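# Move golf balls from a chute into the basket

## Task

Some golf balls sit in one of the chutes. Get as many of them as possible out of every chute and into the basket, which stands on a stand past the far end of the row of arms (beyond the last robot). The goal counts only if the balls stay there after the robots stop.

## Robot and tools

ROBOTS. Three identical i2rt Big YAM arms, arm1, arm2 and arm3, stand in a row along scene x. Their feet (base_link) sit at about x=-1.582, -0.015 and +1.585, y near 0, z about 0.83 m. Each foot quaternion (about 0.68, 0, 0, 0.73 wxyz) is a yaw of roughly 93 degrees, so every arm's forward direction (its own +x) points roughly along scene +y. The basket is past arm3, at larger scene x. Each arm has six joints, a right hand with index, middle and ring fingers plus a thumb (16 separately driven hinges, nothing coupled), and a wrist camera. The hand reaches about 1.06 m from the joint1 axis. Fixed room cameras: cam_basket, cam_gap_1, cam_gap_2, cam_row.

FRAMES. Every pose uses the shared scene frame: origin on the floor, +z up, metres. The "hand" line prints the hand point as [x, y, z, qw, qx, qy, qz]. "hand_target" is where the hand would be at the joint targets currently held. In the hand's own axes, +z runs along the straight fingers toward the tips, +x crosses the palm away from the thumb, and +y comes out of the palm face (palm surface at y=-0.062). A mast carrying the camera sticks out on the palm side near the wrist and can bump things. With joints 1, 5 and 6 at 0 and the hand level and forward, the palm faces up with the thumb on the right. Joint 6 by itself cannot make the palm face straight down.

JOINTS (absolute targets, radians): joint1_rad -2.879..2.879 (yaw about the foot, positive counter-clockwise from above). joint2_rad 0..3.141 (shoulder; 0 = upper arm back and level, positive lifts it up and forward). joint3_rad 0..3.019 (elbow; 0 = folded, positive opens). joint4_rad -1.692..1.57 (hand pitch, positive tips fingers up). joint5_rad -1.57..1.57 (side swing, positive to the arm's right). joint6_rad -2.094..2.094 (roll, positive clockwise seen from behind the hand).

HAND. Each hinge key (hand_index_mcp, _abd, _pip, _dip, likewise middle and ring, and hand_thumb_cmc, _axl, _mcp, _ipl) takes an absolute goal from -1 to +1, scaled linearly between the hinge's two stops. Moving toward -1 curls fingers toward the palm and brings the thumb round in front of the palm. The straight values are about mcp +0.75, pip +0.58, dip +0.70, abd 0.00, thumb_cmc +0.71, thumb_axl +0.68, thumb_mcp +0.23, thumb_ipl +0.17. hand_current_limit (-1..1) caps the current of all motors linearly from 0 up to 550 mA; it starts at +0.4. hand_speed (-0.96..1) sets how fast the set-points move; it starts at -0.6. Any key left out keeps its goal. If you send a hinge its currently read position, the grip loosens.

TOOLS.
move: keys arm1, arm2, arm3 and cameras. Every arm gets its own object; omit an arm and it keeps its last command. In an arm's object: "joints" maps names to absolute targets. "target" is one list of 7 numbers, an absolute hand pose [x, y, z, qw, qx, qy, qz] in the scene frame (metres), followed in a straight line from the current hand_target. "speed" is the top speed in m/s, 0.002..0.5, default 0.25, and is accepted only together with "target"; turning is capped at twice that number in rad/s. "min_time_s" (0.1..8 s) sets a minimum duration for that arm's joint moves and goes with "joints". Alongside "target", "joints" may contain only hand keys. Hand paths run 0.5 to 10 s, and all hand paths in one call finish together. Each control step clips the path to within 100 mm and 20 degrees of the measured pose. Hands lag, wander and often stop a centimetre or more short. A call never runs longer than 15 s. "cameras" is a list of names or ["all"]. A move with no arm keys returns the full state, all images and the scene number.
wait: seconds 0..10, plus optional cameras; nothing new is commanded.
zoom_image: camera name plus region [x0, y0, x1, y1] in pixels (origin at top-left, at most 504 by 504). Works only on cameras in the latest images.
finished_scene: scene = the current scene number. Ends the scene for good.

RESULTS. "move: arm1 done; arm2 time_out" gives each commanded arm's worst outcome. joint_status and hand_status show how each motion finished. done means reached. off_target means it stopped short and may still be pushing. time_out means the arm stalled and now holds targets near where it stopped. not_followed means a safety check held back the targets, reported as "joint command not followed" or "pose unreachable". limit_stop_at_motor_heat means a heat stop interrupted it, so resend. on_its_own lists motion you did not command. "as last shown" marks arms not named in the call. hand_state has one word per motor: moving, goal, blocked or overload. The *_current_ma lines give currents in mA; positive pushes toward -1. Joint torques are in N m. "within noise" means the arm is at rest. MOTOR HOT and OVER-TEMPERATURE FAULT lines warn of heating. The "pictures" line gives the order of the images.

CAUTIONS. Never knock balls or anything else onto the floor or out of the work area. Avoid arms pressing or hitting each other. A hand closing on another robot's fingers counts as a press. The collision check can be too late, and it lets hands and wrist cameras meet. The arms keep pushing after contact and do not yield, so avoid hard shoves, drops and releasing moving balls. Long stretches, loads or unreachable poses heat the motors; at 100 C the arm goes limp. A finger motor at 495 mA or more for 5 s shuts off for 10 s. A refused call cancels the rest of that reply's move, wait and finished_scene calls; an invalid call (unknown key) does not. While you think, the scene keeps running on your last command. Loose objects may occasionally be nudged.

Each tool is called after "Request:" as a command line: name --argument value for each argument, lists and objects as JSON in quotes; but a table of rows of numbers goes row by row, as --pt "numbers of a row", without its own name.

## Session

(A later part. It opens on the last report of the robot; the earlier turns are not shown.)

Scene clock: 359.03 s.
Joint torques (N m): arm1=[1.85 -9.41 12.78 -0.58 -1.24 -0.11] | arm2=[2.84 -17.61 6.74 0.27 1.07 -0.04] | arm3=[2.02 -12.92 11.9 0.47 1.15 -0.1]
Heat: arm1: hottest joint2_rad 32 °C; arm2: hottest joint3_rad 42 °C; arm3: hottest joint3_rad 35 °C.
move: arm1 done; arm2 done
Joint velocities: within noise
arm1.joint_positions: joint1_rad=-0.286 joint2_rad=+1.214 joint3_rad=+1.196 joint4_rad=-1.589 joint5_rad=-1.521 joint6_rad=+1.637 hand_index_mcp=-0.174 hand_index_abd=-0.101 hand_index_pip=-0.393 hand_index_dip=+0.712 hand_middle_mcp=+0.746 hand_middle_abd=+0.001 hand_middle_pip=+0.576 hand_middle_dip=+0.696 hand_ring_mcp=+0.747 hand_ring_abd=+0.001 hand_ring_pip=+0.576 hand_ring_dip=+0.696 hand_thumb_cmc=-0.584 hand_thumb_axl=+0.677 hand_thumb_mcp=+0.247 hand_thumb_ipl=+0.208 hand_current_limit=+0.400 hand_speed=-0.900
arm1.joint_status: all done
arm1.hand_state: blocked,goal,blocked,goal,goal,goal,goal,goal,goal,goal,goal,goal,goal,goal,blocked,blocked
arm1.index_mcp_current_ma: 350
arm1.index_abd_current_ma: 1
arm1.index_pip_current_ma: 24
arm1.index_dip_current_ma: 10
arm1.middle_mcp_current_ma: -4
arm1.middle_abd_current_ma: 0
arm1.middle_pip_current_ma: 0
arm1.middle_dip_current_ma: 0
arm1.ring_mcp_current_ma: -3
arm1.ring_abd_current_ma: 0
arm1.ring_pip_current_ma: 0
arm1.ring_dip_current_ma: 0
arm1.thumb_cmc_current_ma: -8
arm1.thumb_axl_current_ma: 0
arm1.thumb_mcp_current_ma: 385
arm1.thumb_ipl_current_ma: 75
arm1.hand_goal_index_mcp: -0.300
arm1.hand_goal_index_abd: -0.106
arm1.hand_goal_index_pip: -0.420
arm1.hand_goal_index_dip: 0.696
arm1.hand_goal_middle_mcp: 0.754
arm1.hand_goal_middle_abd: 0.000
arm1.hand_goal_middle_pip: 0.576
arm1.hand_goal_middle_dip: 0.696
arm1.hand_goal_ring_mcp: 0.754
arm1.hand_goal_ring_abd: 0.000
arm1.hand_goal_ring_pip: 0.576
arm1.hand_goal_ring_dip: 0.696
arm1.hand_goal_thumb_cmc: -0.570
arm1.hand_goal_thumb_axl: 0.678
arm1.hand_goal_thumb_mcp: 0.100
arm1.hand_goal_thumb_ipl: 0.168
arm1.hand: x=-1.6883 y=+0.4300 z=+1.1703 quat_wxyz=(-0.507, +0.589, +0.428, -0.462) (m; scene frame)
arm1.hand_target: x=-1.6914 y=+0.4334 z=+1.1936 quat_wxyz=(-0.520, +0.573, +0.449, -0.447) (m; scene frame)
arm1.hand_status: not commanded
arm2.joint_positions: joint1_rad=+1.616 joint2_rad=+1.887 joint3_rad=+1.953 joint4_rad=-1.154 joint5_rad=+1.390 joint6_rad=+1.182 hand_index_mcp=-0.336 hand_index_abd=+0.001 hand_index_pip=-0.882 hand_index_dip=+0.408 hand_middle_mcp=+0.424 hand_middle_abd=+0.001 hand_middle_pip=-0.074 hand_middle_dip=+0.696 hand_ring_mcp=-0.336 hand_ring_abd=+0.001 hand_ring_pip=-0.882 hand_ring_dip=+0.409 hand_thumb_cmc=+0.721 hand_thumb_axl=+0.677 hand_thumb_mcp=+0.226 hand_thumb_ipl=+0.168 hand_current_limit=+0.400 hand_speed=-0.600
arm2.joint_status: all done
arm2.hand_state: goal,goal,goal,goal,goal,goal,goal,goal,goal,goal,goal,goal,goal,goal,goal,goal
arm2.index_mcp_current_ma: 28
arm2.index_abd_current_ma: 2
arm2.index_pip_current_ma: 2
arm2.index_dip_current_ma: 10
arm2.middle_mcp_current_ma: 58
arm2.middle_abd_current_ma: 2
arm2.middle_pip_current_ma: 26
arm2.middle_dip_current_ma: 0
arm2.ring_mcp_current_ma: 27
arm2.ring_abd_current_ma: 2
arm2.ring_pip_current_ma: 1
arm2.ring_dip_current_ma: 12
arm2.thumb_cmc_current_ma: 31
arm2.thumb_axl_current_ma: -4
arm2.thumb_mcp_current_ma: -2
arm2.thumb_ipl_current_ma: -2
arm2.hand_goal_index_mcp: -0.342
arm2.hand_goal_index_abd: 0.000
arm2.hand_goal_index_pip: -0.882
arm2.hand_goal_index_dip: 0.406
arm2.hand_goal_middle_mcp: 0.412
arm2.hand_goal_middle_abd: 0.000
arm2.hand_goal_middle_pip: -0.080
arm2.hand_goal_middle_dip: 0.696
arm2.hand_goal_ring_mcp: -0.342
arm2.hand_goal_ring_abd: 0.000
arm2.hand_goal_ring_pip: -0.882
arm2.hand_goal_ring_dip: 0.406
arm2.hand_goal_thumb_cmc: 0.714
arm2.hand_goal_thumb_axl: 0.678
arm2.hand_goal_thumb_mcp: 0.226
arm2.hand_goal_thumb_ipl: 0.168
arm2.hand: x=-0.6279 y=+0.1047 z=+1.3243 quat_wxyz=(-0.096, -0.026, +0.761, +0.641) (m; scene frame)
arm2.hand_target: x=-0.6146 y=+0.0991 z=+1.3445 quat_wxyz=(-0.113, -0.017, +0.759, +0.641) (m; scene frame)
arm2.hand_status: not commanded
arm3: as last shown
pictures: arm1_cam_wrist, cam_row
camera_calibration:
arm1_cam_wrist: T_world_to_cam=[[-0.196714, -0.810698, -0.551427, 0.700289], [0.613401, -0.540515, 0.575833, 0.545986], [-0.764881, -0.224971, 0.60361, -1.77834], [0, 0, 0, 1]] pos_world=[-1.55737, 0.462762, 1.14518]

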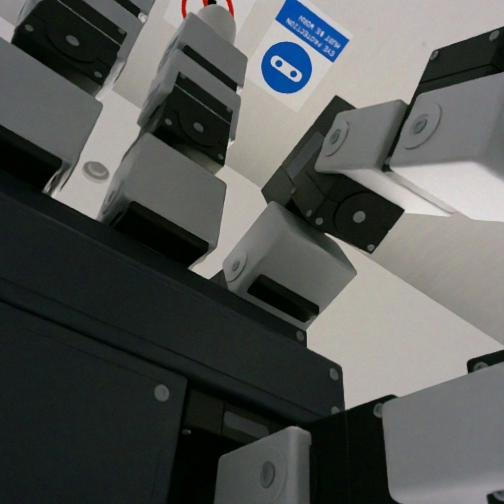

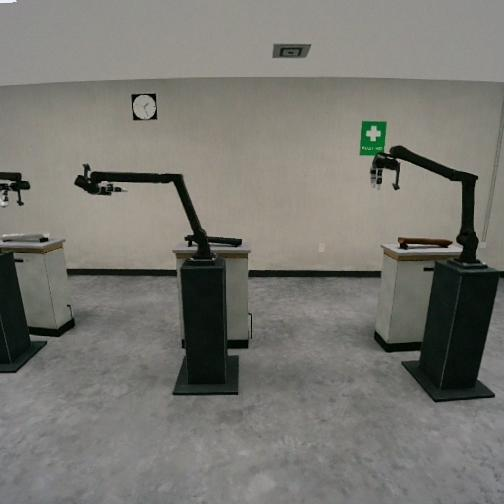

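Request:
move --arm1 '{"joints":{"joint1_rad":-0.8,"joint2_rad":1.3,"joint3_rad":1.65,"joint4_rad":-1.6,"joint5_rad":-0.4,"joint6_rad":0.5},"min_time_s":6}' --arm2 '{"joints":{"joint1_rad":1.632,"joint2_rad":2.435,"joint3_rad":1.99,"joint4_rad":-0.60},"min_time_s":5}' --cameras '["arm1_cam_wrist","cam_gap_1"]'

Request:
move --arm1 '{"joints":{"joint1_rad":-1.52,"joint2_rad":1.4,"joint3_rad":1.6,"joint4_rad":-1.62,"joint5_rad":1.5,"joint6_rad":-1.57},"min_time_s":7}' --cameras '["arm1_cam_wrist","cam_gap_1"]'

Scene clock: 370.90 s.
Joint torques (N m): arm1=[-0.09 -9.35 13.67 0.36 -0.23 -0.29] | arm2=[3.19 -18.26 8.94 0.99 1.03 -0.02] | arm3=[2.08 -12.92 11.89 0.47 1.15 -0.11]
Heat: arm1: hottest joint2_rad 32 °C; arm2: hottest joint3_rad 39 °C; arm3: hottest joint3_rad 35 °C.
move: arm1 done; arm2 done
Joint velocities: within noise
arm1.joint_positions: joint1_rad=-0.784 joint2_rad=+1.292 joint3_rad=+1.590 joint4_rad=-1.589 joint5_rad=-0.403 joint6_rad=+0.513 hand_index_mcp=-0.174 hand_index_abd=-0.100 hand_index_pip=-0.391 hand_index_dip=+0.713 hand_middle_mcp=+0.750 hand_middle_abd=+0.001 hand_middle_pip=+0.576 hand_middle_dip=+0.696 hand_ring_mcp=+0.750 hand_ring_abd=+0.001 hand_ring_pip=+0.576 hand_ring_dip=+0.696 hand_thumb_cmc=-0.579 hand_thumb_axl=+0.677 hand_thumb_mcp=+0.245 hand_thumb_ipl=+0.208 hand_current_limit=+0.400 hand_speed=-0.900
arm1.joint_status: all done
arm1.hand_state: blocked,goal,blocked,goal,goal,goal,goal,goal,goal,goal,goal,goal,goal,goal,blocked,blocked
arm1.index_mcp_current_ma: 350
arm1.index_abd_current_ma: 1
arm1.index_pip_current_ma: 27
arm1.index_dip_current_ma: 11
arm1.middle_mcp_current_ma: -1
arm1.middle_abd_current_ma: 0
arm1.middle_pip_current_ma: 0
arm1.middle_dip_current_ma: 0
arm1.ring_mcp_current_ma: -1
arm1.ring_abd_current_ma: 0
arm1.ring_pip_current_ma: 0
arm1.ring_dip_current_ma: 0
arm1.thumb_cmc_current_ma: -4
arm1.thumb_axl_current_ma: 0
arm1.thumb_mcp_current_ma: 385
arm1.thumb_ipl_current_ma: 75
arm1.hand_goal_index_mcp: -0.300
arm1.hand_goal_index_abd: -0.106
arm1.hand_goal_index_pip: -0.420
arm1.hand_goal_index_dip: 0.696
arm1.hand_goal_middle_mcp: 0.754
arm1.hand_goal_middle_abd: 0.000
arm1.hand_goal_middle_pip: 0.576
arm1.hand_goal_middle_dip: 0.696
arm1.hand_goal_ring_mcp: 0.754
arm1.hand_goal_ring_abd: 0.000
arm1.hand_goal_ring_pip: 0.576
arm1.hand_goal_ring_dip: 0.696
arm1.hand_goal_thumb_cmc: -0.570
arm1.hand_goal_thumb_axl: 0.678
arm1.hand_goal_thumb_mcp: 0.100
arm1.hand_goal_thumb_ipl: 0.168
arm1.hand: x=-1.2828 y=+0.4741 z=+1.2305 quat_wxyz=(-0.178, +0.532, +0.813, +0.153) (m; scene frame)
arm1.hand_target: x=-1.2730 y=+0.4748 z=+1.2558 quat_wxyz=(-0.172, +0.529, +0.812, +0.175) (m; scene frame)
arm1.hand_status: not commanded
arm2.joint_positions: joint1_rad=+1.618 joint2_rad=+2.423 joint3_rad=+1.953 joint4_rad=-0.612 joint5_rad=+1.391 joint6_rad=+1.182 hand_index_mcp=-0.336 hand_index_abd=+0.001 hand_index_pip=-0.882 hand_index_dip=+0.408 hand_middle_mcp=+0.424 hand_middle_abd=+0.001 hand_middle_pip=-0.074 hand_middle_dip=+0.696 hand_ring_mcp=-0.336 hand_ring_abd=+0.001 hand_ring_pip=-0.882 hand_ring_dip=+0.409 hand_thumb_cmc=+0.721 hand_thumb_axl=+0.677 hand_thumb_mcp=+0.226 hand_thumb_ipl=+0.168 hand_current_limit=+0.400 hand_speed=-0.600
arm2.joint_status: all done
arm2.hand_state: goal,goal,goal,goal,goal,goal,goal,goal,goal,goal,goal,goal,goal,goal,goal,goal
arm2.index_mcp_current_ma: 28
arm2.index_abd_current_ma: 2
arm2.index_pip_current_ma: 1
arm2.index_dip_current_ma: 10
arm2.middle_mcp_current_ma: 58
arm2.middle_abd_current_ma: 2
arm2.middle_pip_current_ma: 26
arm2.middle_dip_current_ma: 0
arm2.ring_mcp_current_ma: 27
arm2.ring_abd_current_ma: 2
arm2.ring_pip_current_ma: 1
arm2.ring_dip_current_ma: 12
arm2.thumb_cmc_current_ma: 32
arm2.thumb_axl_current_ma: -4
arm2.thumb_mcp_current_ma: -2
arm2.thumb_ipl_current_ma: -2
arm2.hand_goal_index_mcp: -0.342
arm2.hand_goal_index_abd: 0.000
arm2.hand_goal_index_pip: -0.882
arm2.hand_goal_index_dip: 0.406
arm2.hand_goal_middle_mcp: 0.412
arm2.hand_goal_middle_abd: 0.000
arm2.hand_goal_middle_pip: -0.080
arm2.hand_goal_middle_dip: 0.696
arm2.hand_goal_ring_mcp: -0.342
arm2.hand_goal_ring_abd: 0.000
arm2.hand_goal_ring_pip: -0.882
arm2.hand_goal_ring_dip: 0.406
arm2.hand_goal_thumb_cmc: 0.714
arm2.hand_goal_thumb_axl: 0.678
arm2.hand_goal_thumb_mcp: 0.226
arm2.hand_goal_thumb_ipl: 0.168
arm2.hand: x=-0.7391 y=+0.0922 z=+0.9873 quat_wxyz=(-0.099, -0.024, +0.760, +0.641) (m; scene frame)
arm2.hand_target: x=-0.7467 y=+0.0810 z=+0.9932 quat_wxyz=(-0.120, -0.014, +0.759, +0.640) (m; scene frame)
arm2.hand_status: not commanded
arm3: as last shown
pictures: arm1_cam_wrist, cam_gap_1
camera_calibration:
arm1_cam_wrist: T_world_to_cam=[[0.862501, -0.35102, -0.364523, 1.75987], [-0.182292, -0.887473, 0.423275, -0.382103], [-0.472082, -0.298625, -0.829434, 0.679379], [0, 0, 0, 1]] pos_world=[-1.26682, 0.481523, 1.36675]

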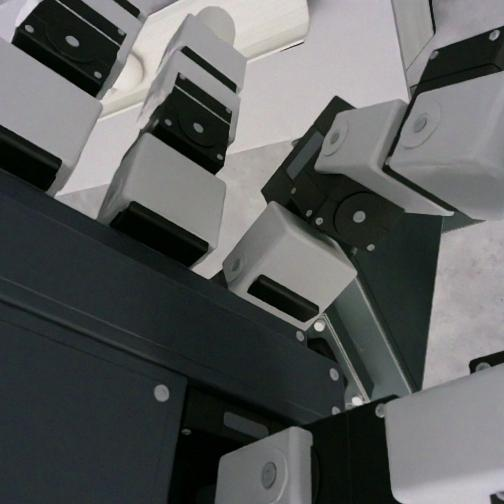

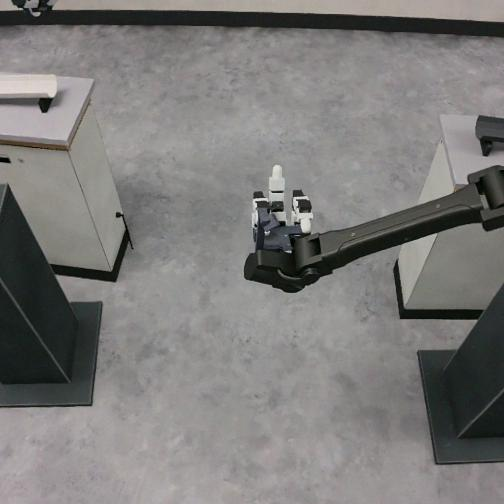

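Scene clock: 378.60 s.
Joint torques (N m): arm1=[0.09 -10.34 9.4 -0.13 1.37 -0.12] | arm2=[3.14 -18.73 8.88 1.02 1.03 -0.05] | arm3=[1.96 -12.86 11.89 0.44 1.15 -0.1]
Heat: arm1: hottest joint2_rad 32 °C; arm2: hottest joint3_rad 38 °C; arm3: hottest joint3_rad 35 °C.
move: arm1 done
Joint velocities: within noise
arm1.joint_positions: joint1_rad=-1.505 joint2_rad=+1.391 joint3_rad=+1.590 joint4_rad=-1.610 joint5_rad=+1.496 joint6_rad=-1.562 hand_index_mcp=-0.174 hand_index_abd=-0.100 hand_index_pip=-0.391 hand_index_dip=+0.713 hand_middle_mcp=+0.746 hand_middle_abd=+0.000 hand_middle_pip=+0.576 hand_middle_dip=+0.696 hand_ring_mcp=+0.747 hand_ring_abd=+0.000 hand_ring_pip=+0.576 hand_ring_dip=+0.696 hand_thumb_cmc=-0.589 hand_thumb_axl=+0.677 hand_thumb_mcp=+0.244 hand_thumb_ipl=+0.208 hand_current_limit=+0.400 hand_speed=-0.900
arm1.joint_status: all done
arm1.hand_state: blocked,goal,blocked,goal,goal,goal,goal,goal,goal,goal,goal,goal,goal,goal,blocked,blocked
arm1.index_mcp_current_ma: 350
arm1.index_abd_current_ma: 1
arm1.index_pip_current_ma: 27
arm1.index_dip_current_ma: 11
arm1.middle_mcp_current_ma: -3
arm1.middle_abd_current_ma: 0
arm1.middle_pip_current_ma: 0
arm1.middle_dip_current_ma: 0
arm1.ring_mcp_current_ma: -2
arm1.ring_abd_current_ma: 0
arm1.ring_pip_current_ma: 0
arm1.ring_dip_current_ma: 0
arm1.thumb_cmc_current_ma: -14
arm1.thumb_axl_current_ma: 0
arm1.thumb_mcp_current_ma: 385
arm1.thumb_ipl_current_ma: 75
arm1.hand_goal_index_mcp: -0.300
arm1.hand_goal_index_abd: -0.106
arm1.hand_goal_index_pip: -0.420
arm1.hand_goal_index_dip: 0.696
arm1.hand_goal_middle_mcp: 0.754
arm1.hand_goal_middle_abd: 0.000
arm1.hand_goal_middle_pip: 0.576
arm1.hand_goal_middle_dip: 0.696
arm1.hand_goal_ring_mcp: 0.754
arm1.hand_goal_ring_abd: 0.000
arm1.hand_goal_ring_pip: 0.576
arm1.hand_goal_ring_dip: 0.696
arm1.hand_goal_thumb_cmc: -0.570
arm1.hand_goal_thumb_axl: 0.678
arm1.hand_goal_thumb_mcp: 0.100
arm1.hand_goal_thumb_ipl: 0.168
arm1.hand: x=-1.1202 y=+0.0008 z=+1.2662 quat_wxyz=(+0.113, +0.006, +0.729, -0.675) (m; scene frame)
arm1.hand_target: x=-1.1207 y=-0.0064 z=+1.2669 quat_wxyz=(+0.102, +0.006, +0.728, -0.678) (m; scene frame)
arm1.hand_status: not commanded
arm2, arm3: as last shown
pictures: arm1_cam_wrist, cam_gap_1
camera_calibration:
arm1_cam_wrist: T_world_to_cam=[[0.861464, 0.107137, -0.496388, 1.63197], [0.254049, 0.755452, 0.603946, -0.528839], [0.439702, -0.646385, 0.623577, -0.173779], [0, 0, 0, 1]] pos_world=[-1.19512, 0.112339, 1.23785]

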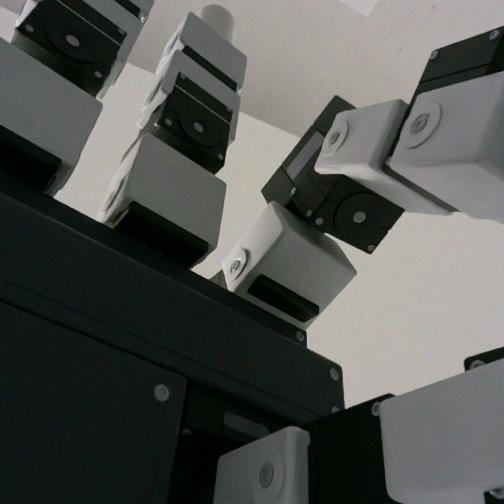

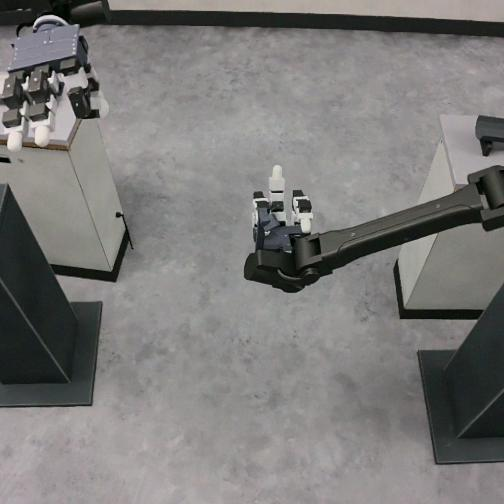

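Request:
zoom_image --camera "cam_gap_1" --region '[0, 10, 150, 160]'

Request:
zoom_image --camera "cam_gap_1" --region '[230, 150, 330, 310]'

Scaled by 3.360.

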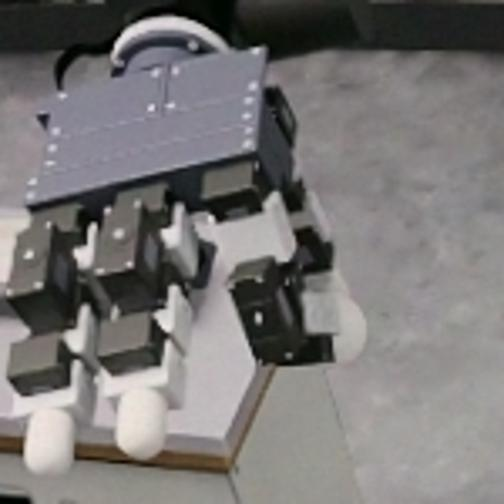

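Scaled by 3.150.

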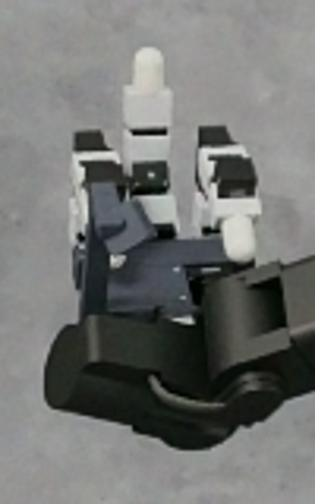

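Request:
move --arm1 '{"joints":{"joint1_rad":-1.58,"joint2_rad":1.99,"joint3_rad":2.13,"joint4_rad":-1.66,"joint6_rad":-1.58},"min_time_s":4}' --arm2 '{"joints":{"joint1_rad":1.648,"joint3_rad":1.938},"min_time_s":1.5}' --cameras '["cam_gap_1"]'

Request:
move --arm1 '{"target":[-0.843,-0.008,1.125,0.041,-0.008,0.728,-0.685],"speed":0.08}' --cameras '["cam_gap_1","arm2_cam_wrist"]'

Scene clock: 390.13 s.
Joint torques (N m): arm1=[-0.26 -19.6 13.04 -0.39 1.36 -0.15] | arm2=[3.37 -18.37 5.97 0.92 1.02 -0.05] | arm3=[2.02 -12.92 11.89 0.44 1.15 -0.11]
Heat: arm1: hottest joint2_rad 32 °C; arm2: hottest joint2_rad 37 °C; arm3: hottest joint3_rad 35 °C.
move: arm1 done; arm2 done
Joint velocities: within noise
arm1.joint_positions: joint1_rad=-1.563 joint2_rad=+1.986 joint3_rad=+2.073 joint4_rad=-1.650 joint5_rad=+1.497 joint6_rad=-1.571 hand_index_mcp=-0.174 hand_index_abd=-0.100 hand_index_pip=-0.391 hand_index_dip=+0.713 hand_middle_mcp=+0.746 hand_middle_abd=+0.000 hand_middle_pip=+0.576 hand_middle_dip=+0.696 hand_ring_mcp=+0.747 hand_ring_abd=+0.000 hand_ring_pip=+0.576 hand_ring_dip=+0.696 hand_thumb_cmc=-0.589 hand_thumb_axl=+0.677 hand_thumb_mcp=+0.244 hand_thumb_ipl=+0.208 hand_current_limit=+0.400 hand_speed=-0.900
arm1.joint_status: all done
arm1.hand_state: blocked,goal,blocked,goal,goal,goal,goal,goal,goal,goal,goal,goal,goal,goal,blocked,blocked
arm1.index_mcp_current_ma: 350
arm1.index_abd_current_ma: 1
arm1.index_pip_current_ma: 27
arm1.index_dip_current_ma: 11
arm1.middle_mcp_current_ma: -4
arm1.middle_abd_current_ma: 0
arm1.middle_pip_current_ma: 0
arm1.middle_dip_current_ma: 0
arm1.ring_mcp_current_ma: -3
arm1.ring_abd_current_ma: 0
arm1.ring_pip_current_ma: 0
arm1.ring_dip_current_ma: 0
arm1.thumb_cmc_current_ma: -14
arm1.thumb_axl_current_ma: 0
arm1.thumb_mcp_current_ma: 385
arm1.thumb_ipl_current_ma: 75
arm1.hand_goal_index_mcp: -0.300
arm1.hand_goal_index_abd: -0.106
arm1.hand_goal_index_pip: -0.420
arm1.hand_goal_index_dip: 0.696
arm1.hand_goal_middle_mcp: 0.754
arm1.hand_goal_middle_abd: 0.000
arm1.hand_goal_middle_pip: 0.576
arm1.hand_goal_middle_dip: 0.696
arm1.hand_goal_ring_mcp: 0.754
arm1.hand_goal_ring_abd: 0.000
arm1.hand_goal_ring_pip: 0.576
arm1.hand_goal_ring_dip: 0.696
arm1.hand_goal_thumb_cmc: -0.570
arm1.hand_goal_thumb_axl: 0.678
arm1.hand_goal_thumb_mcp: 0.100
arm1.hand_goal_thumb_ipl: 0.168
arm1.hand: x=-0.9313 y=-0.0099 z=+1.1545 quat_wxyz=(+0.035, -0.027, +0.729, -0.683) (m; scene frame)
arm1.hand_target: x=-0.9279 y=-0.0208 z=+1.1751 quat_wxyz=(+0.042, -0.009, +0.728, -0.684) (m; scene frame)
arm1.hand_status: not commanded
arm2.joint_positions: joint1_rad=+1.634 joint2_rad=+2.423 joint3_rad=+1.941 joint4_rad=-0.612 joint5_rad=+1.391 joint6_rad=+1.182 hand_index_mcp=-0.336 hand_index_abd=+0.001 hand_index_pip=-0.882 hand_index_dip=+0.408 hand_middle_mcp=+0.424 hand_middle_abd=+0.001 hand_middle_pip=-0.074 hand_middle_dip=+0.696 hand_ring_mcp=-0.336 hand_ring_abd=+0.001 hand_ring_pip=-0.882 hand_ring_dip=+0.409 hand_thumb_cmc=+0.721 hand_thumb_axl=+0.677 hand_thumb_mcp=+0.226 hand_thumb_ipl=+0.168 hand_current_limit=+0.400 hand_speed=-0.600
arm2.joint_status: all done
arm2.hand_state: goal,goal,goal,goal,goal,goal,goal,goal,goal,goal,goal,goal,goal,goal,goal,goal
arm2.index_mcp_current_ma: 28
arm2.index_abd_current_ma: 2
arm2.index_pip_current_ma: 1
arm2.index_dip_current_ma: 10
arm2.middle_mcp_current_ma: 58
arm2.middle_abd_current_ma: 2
arm2.middle_pip_current_ma: 26
arm2.middle_dip_current_ma: 0
arm2.ring_mcp_current_ma: 27
arm2.ring_abd_current_ma: 2
arm2.ring_pip_current_ma: 1
arm2.ring_dip_current_ma: 12
arm2.thumb_cmc_current_ma: 32
arm2.thumb_axl_current_ma: -4
arm2.thumb_mcp_current_ma: -2
arm2.thumb_ipl_current_ma: -2
arm2.hand_goal_index_mcp: -0.342
arm2.hand_goal_index_abd: 0.000
arm2.hand_goal_index_pip: -0.882
arm2.hand_goal_index_dip: 0.406
arm2.hand_goal_middle_mcp: 0.412
arm2.hand_goal_middle_abd: 0.000
arm2.hand_goal_middle_pip: -0.080
arm2.hand_goal_middle_dip: 0.696
arm2.hand_goal_ring_mcp: -0.342
arm2.hand_goal_ring_abd: 0.000
arm2.hand_goal_ring_pip: -0.882
arm2.hand_goal_ring_dip: 0.406
arm2.hand_goal_thumb_cmc: 0.714
arm2.hand_goal_thumb_axl: 0.678
arm2.hand_goal_thumb_mcp: 0.226
arm2.hand_goal_thumb_ipl: 0.168
arm2.hand: x=-0.7389 y=+0.0803 z=+0.9833 quat_wxyz=(-0.100, -0.034, +0.760, +0.641) (m; scene frame)
arm2.hand_target: x=-0.7391 y=+0.0704 z=+0.9745 quat_wxyz=(-0.106, -0.037, +0.760, +0.641) (m; scene frame)
arm2.hand_status: not commanded
arm3.joint_positions: joint1_rad=+1.451 joint2_rad=+1.683 joint3_rad=+2.051 joint4_rad=-1.652 joint5_rad=+1.562 joint6_rad=-1.851 hand_index_mcp=-0.161 hand_index_abd=-0.106 hand_index_pip=+0.065 hand_index_dip=+0.696 hand_middle_mcp=+0.974 hand_middle_abd=-0.001 hand_middle_pip=+0.576 hand_middle_dip=+0.696 hand_ring_mcp=+0.973 hand_ring_abd=-0.001 hand_ring_pip=+0.576 hand_ring_dip=+0.696 hand_thumb_cmc=-0.573 hand_thumb_axl=+0.677 hand_thumb_mcp=+0.278 hand_thumb_ipl=+0.168 hand_current_limit=+0.400 hand_speed=-0.600
arm3.joint_status: not commanded
arm3.hand_state: goal,goal,goal,goal,goal,goal,goal,goal,goal,goal,goal,goal,goal,goal,goal,goal
arm3.index_mcp_current_ma: 0
arm3.index_abd_current_ma: 0
arm3.index_pip_current_ma: 1
arm3.index_dip_current_ma: 0
arm3.middle_mcp_current_ma: -3
arm3.middle_abd_current_ma: 0
arm3.middle_pip_current_ma: 0
arm3.middle_dip_current_ma: 0
arm3.ring_mcp_current_ma: -3
arm3.ring_abd_current_ma: 0
arm3.ring_pip_current_ma: 0
arm3.ring_dip_current_ma: 0
arm3.thumb_cmc_current_ma: -1
arm3.thumb_axl_current_ma: 0
arm3.thumb_mcp_current_ma: -1
arm3.thumb_ipl_current_ma: 0
arm3.hand_goal_index_mcp: -0.160
arm3.hand_goal_index_abd: -0.106
arm3.hand_goal_index_pip: 0.062
arm3.hand_goal_index_dip: 0.696
arm3.hand_goal_middle_mcp: 0.980
arm3.hand_goal_middle_abd: 0.000
arm3.hand_goal_middle_pip: 0.576
arm3.hand_goal_middle_dip: 0.696
arm3.hand_goal_ring_mcp: 0.980
arm3.hand_goal_ring_abd: 0.000
arm3.hand_goal_ring_pip: 0.576
arm3.hand_goal_ring_dip: 0.696
arm3.hand_goal_thumb_cmc: -0.570
arm3.hand_goal_thumb_axl: 0.678
arm3.hand_goal_thumb_mcp: 0.280
arm3.hand_goal_thumb_ipl: 0.168
arm3.hand: x=+1.0608 y=+0.1254 z=+1.3054 quat_wxyz=(+0.704, -0.710, +0.017, -0.012) (m; scene frame)
arm3.hand_target: x=+1.0543 y=+0.1208 z=+1.3160 quat_wxyz=(+0.705, -0.709, +0.019, -0.003) (m; scene frame)
arm3.hand_status: not commanded
pictures: cam_gap_1

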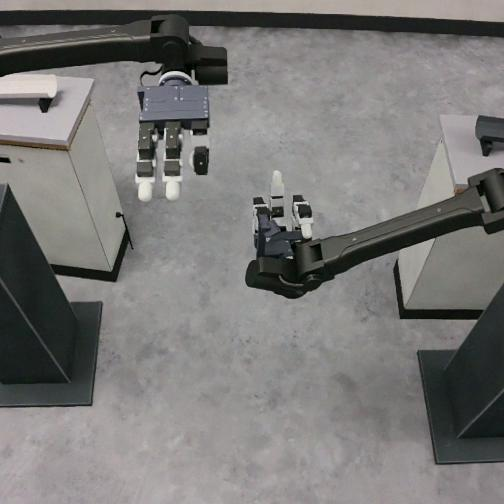

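Scene clock: 394.37 s.
Joint torques (N m): arm1=[0.44 -22.65 13.12 -0.38 1.34 0.01] | arm2=[3.19 -18.49 5.9 0.94 1.01 -0.04] | arm3=[2.08 -12.92 11.9 0.49 1.15 -0.1]
Heat: arm1: hottest joint3_rad 33 °C; arm2: hottest joint2_rad 37 °C; arm3: hottest joint3_rad 35 °C.
move: arm1 off_target
Joint velocities: within noise
arm1.joint_positions: joint1_rad=-1.563 joint2_rad=+2.279 joint3_rad=+2.441 joint4_rad=-1.687 joint5_rad=+1.499 joint6_rad=-1.623 hand_index_mcp=-0.174 hand_index_abd=-0.100 hand_index_pip=-0.391 hand_index_dip=+0.713 hand_middle_mcp=+0.746 hand_middle_abd=+0.000 hand_middle_pip=+0.576 hand_middle_dip=+0.696 hand_ring_mcp=+0.747 hand_ring_abd=+0.000 hand_ring_pip=+0.576 hand_ring_dip=+0.696 hand_thumb_cmc=-0.589 hand_thumb_axl=+0.677 hand_thumb_mcp=+0.244 hand_thumb_ipl=+0.208 hand_current_limit=+0.400 hand_speed=-0.900
arm1.joint_status: not commanded
arm1.hand_state: blocked,goal,blocked,goal,goal,goal,goal,goal,goal,goal,goal,goal,goal,goal,blocked,blocked
arm1.index_mcp_current_ma: 350
arm1.index_abd_current_ma: 1
arm1.index_pip_current_ma: 27
arm1.index_dip_current_ma: 11
arm1.middle_mcp_current_ma: -4
arm1.middle_abd_current_ma: 0
arm1.middle_pip_current_ma: 0
arm1.middle_dip_current_ma: 0
arm1.ring_mcp_current_ma: -3
arm1.ring_abd_current_ma: 0
arm1.ring_pip_current_ma: 0
arm1.ring_dip_current_ma: 0
arm1.thumb_cmc_current_ma: -14
arm1.thumb_axl_current_ma: 0
arm1.thumb_mcp_current_ma: 385
arm1.thumb_ipl_current_ma: 75
arm1.hand_goal_index_mcp: -0.300
arm1.hand_goal_index_abd: -0.106
arm1.hand_goal_index_pip: -0.420
arm1.hand_goal_index_dip: 0.696
arm1.hand_goal_middle_mcp: 0.754
arm1.hand_goal_middle_abd: 0.000
arm1.hand_goal_middle_pip: 0.576
arm1.hand_goal_middle_dip: 0.696
arm1.hand_goal_ring_mcp: 0.754
arm1.hand_goal_ring_abd: 0.000
arm1.hand_goal_ring_pip: 0.576
arm1.hand_goal_ring_dip: 0.696
arm1.hand_goal_thumb_cmc: -0.570
arm1.hand_goal_thumb_axl: 0.678
arm1.hand_goal_thumb_mcp: 0.100
arm1.hand_goal_thumb_ipl: 0.168
arm1.hand: x=-0.8497 y=-0.0033 z=+1.1080 quat_wxyz=(+0.032, -0.033, +0.728, -0.684) (m; scene frame)
arm1.hand_target: x=-0.8442 y=-0.0082 z=+1.1247 quat_wxyz=(+0.047, -0.013, +0.728, -0.684) (m; scene frame)
arm1.hand_status: off_target (0.019 m and 3.0 deg from the pose sent, 0.093 m and 2.3 deg at the start; a joint's target at an end of its range on 11 of 127 steps)
arm2, arm3: as last shown
pictures: arm2_cam_wrist, cam_gap_1
camera_calibration:
arm2_cam_wrist: T_world_to_cam=[[0.827704, 0.252109, 0.501345, 0.13201], [0.505009, -0.724195, -0.469582, 0.842929], [0.244686, 0.641859, -0.726737, 0.972352], [0, 0, 0, 1]] pos_world=[-0.772872, -0.0469482, 1.03629]

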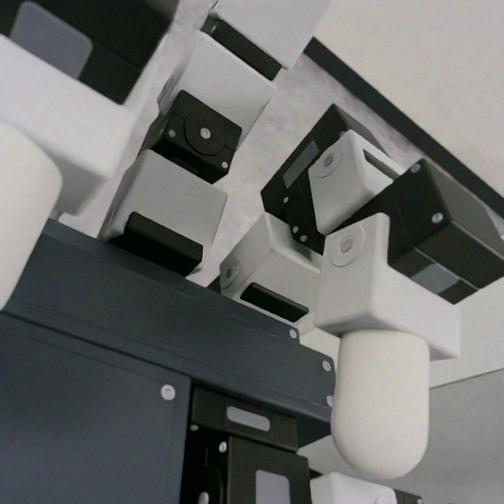

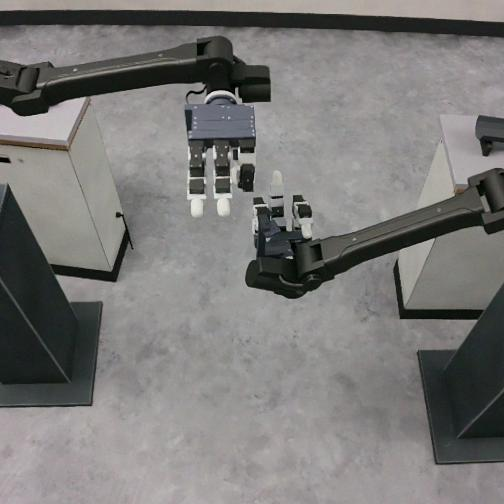

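Request:
move --arm1 '{"target": [-0.779, -0.012, 1.075, 0.041, -0.008, 0.728, -0.685], "speed": 0.06}' --cameras '["arm2_cam_wrist"]'

Scene clock: 417.30 s.
Joint torques (N m): arm1=[-0.44 -24.7 13.39 0.88 1.34 -0.14] | arm2=[3.37 -18.37 5.94 1.01 1.02 -0.03] | arm3=[2.02 -12.92 11.89 0.44 1.15 -0.1]
Heat: arm1: hottest joint2_rad 34 °C; arm2: hottest joint2_rad 37 °C; arm3: hottest joint3_rad 35 °C.
move: arm1 off_target
Joint velocities: within noise
arm1.joint_positions: joint1_rad=-1.563 joint2_rad=+2.506 joint3_rad=+2.719 joint4_rad=-1.492 joint5_rad=+1.499 joint6_rad=-1.865 hand_index_mcp=-0.174 hand_index_abd=-0.100 hand_index_pip=-0.391 hand_index_dip=+0.713 hand_middle_mcp=+0.746 hand_middle_abd=+0.000 hand_middle_pip=+0.576 hand_middle_dip=+0.696 hand_ring_mcp=+0.747 hand_ring_abd=+0.000 hand_ring_pip=+0.576 hand_ring_dip=+0.696 hand_thumb_cmc=-0.589 hand_thumb_axl=+0.677 hand_thumb_mcp=+0.244 hand_thumb_ipl=+0.208 hand_current_limit=+0.400 hand_speed=-0.900
arm1.joint_status: not commanded
arm1.hand_state: blocked,goal,blocked,goal,goal,goal,goal,goal,goal,goal,goal,goal,goal,goal,blocked,blocked
arm1.index_mcp_current_ma: 350
arm1.index_abd_current_ma: 1
arm1.index_pip_current_ma: 27
arm1.index_dip_current_ma: 11
arm1.middle_mcp_current_ma: -4
arm1.middle_abd_current_ma: 0
arm1.middle_pip_current_ma: 0
arm1.middle_dip_current_ma: 0
arm1.ring_mcp_current_ma: -3
arm1.ring_abd_current_ma: 0
arm1.ring_pip_current_ma: 0
arm1.ring_dip_current_ma: 0
arm1.thumb_cmc_current_ma: -14
arm1.thumb_axl_current_ma: 0
arm1.thumb_mcp_current_ma: 385
arm1.thumb_ipl_current_ma: 75
arm1.hand_goal_index_mcp: -0.300
arm1.hand_goal_index_abd: -0.106
arm1.hand_goal_index_pip: -0.420
arm1.hand_goal_index_dip: 0.696
arm1.hand_goal_middle_mcp: 0.754
arm1.hand_goal_middle_abd: 0.000
arm1.hand_goal_middle_pip: 0.576
arm1.hand_goal_middle_dip: 0.696
arm1.hand_goal_ring_mcp: 0.754
arm1.hand_goal_ring_abd: 0.000
arm1.hand_goal_ring_pip: 0.576
arm1.hand_goal_ring_dip: 0.696
arm1.hand_goal_thumb_cmc: -0.570
arm1.hand_goal_thumb_axl: 0.678
arm1.hand_goal_thumb_mcp: 0.100
arm1.hand_goal_thumb_ipl: 0.168
arm1.hand: x=-0.7850 y=+0.0020 z=+1.0574 quat_wxyz=(+0.039, -0.038, +0.727, -0.685) (m; scene frame)
arm1.hand_target: x=-0.7808 y=-0.0121 z=+1.0750 quat_wxyz=(+0.050, -0.015, +0.726, -0.686) (m; scene frame)
arm1.hand_status: off_target (0.023 m and 3.5 deg from the pose sent, 0.079 m and 3.0 deg at the start)
arm2, arm3: as last shown
pictures: arm2_cam_wrist
camera_calibration:
arm2_cam_wrist: T_world_to_cam=[[0.827704, 0.252109, 0.501345, 0.13201], [0.505009, -0.724195, -0.469582, 0.842929], [0.244686, 0.641859, -0.726737, 0.972352], [0, 0, 0, 1]] pos_world=[-0.772872, -0.0469482, 1.03629]

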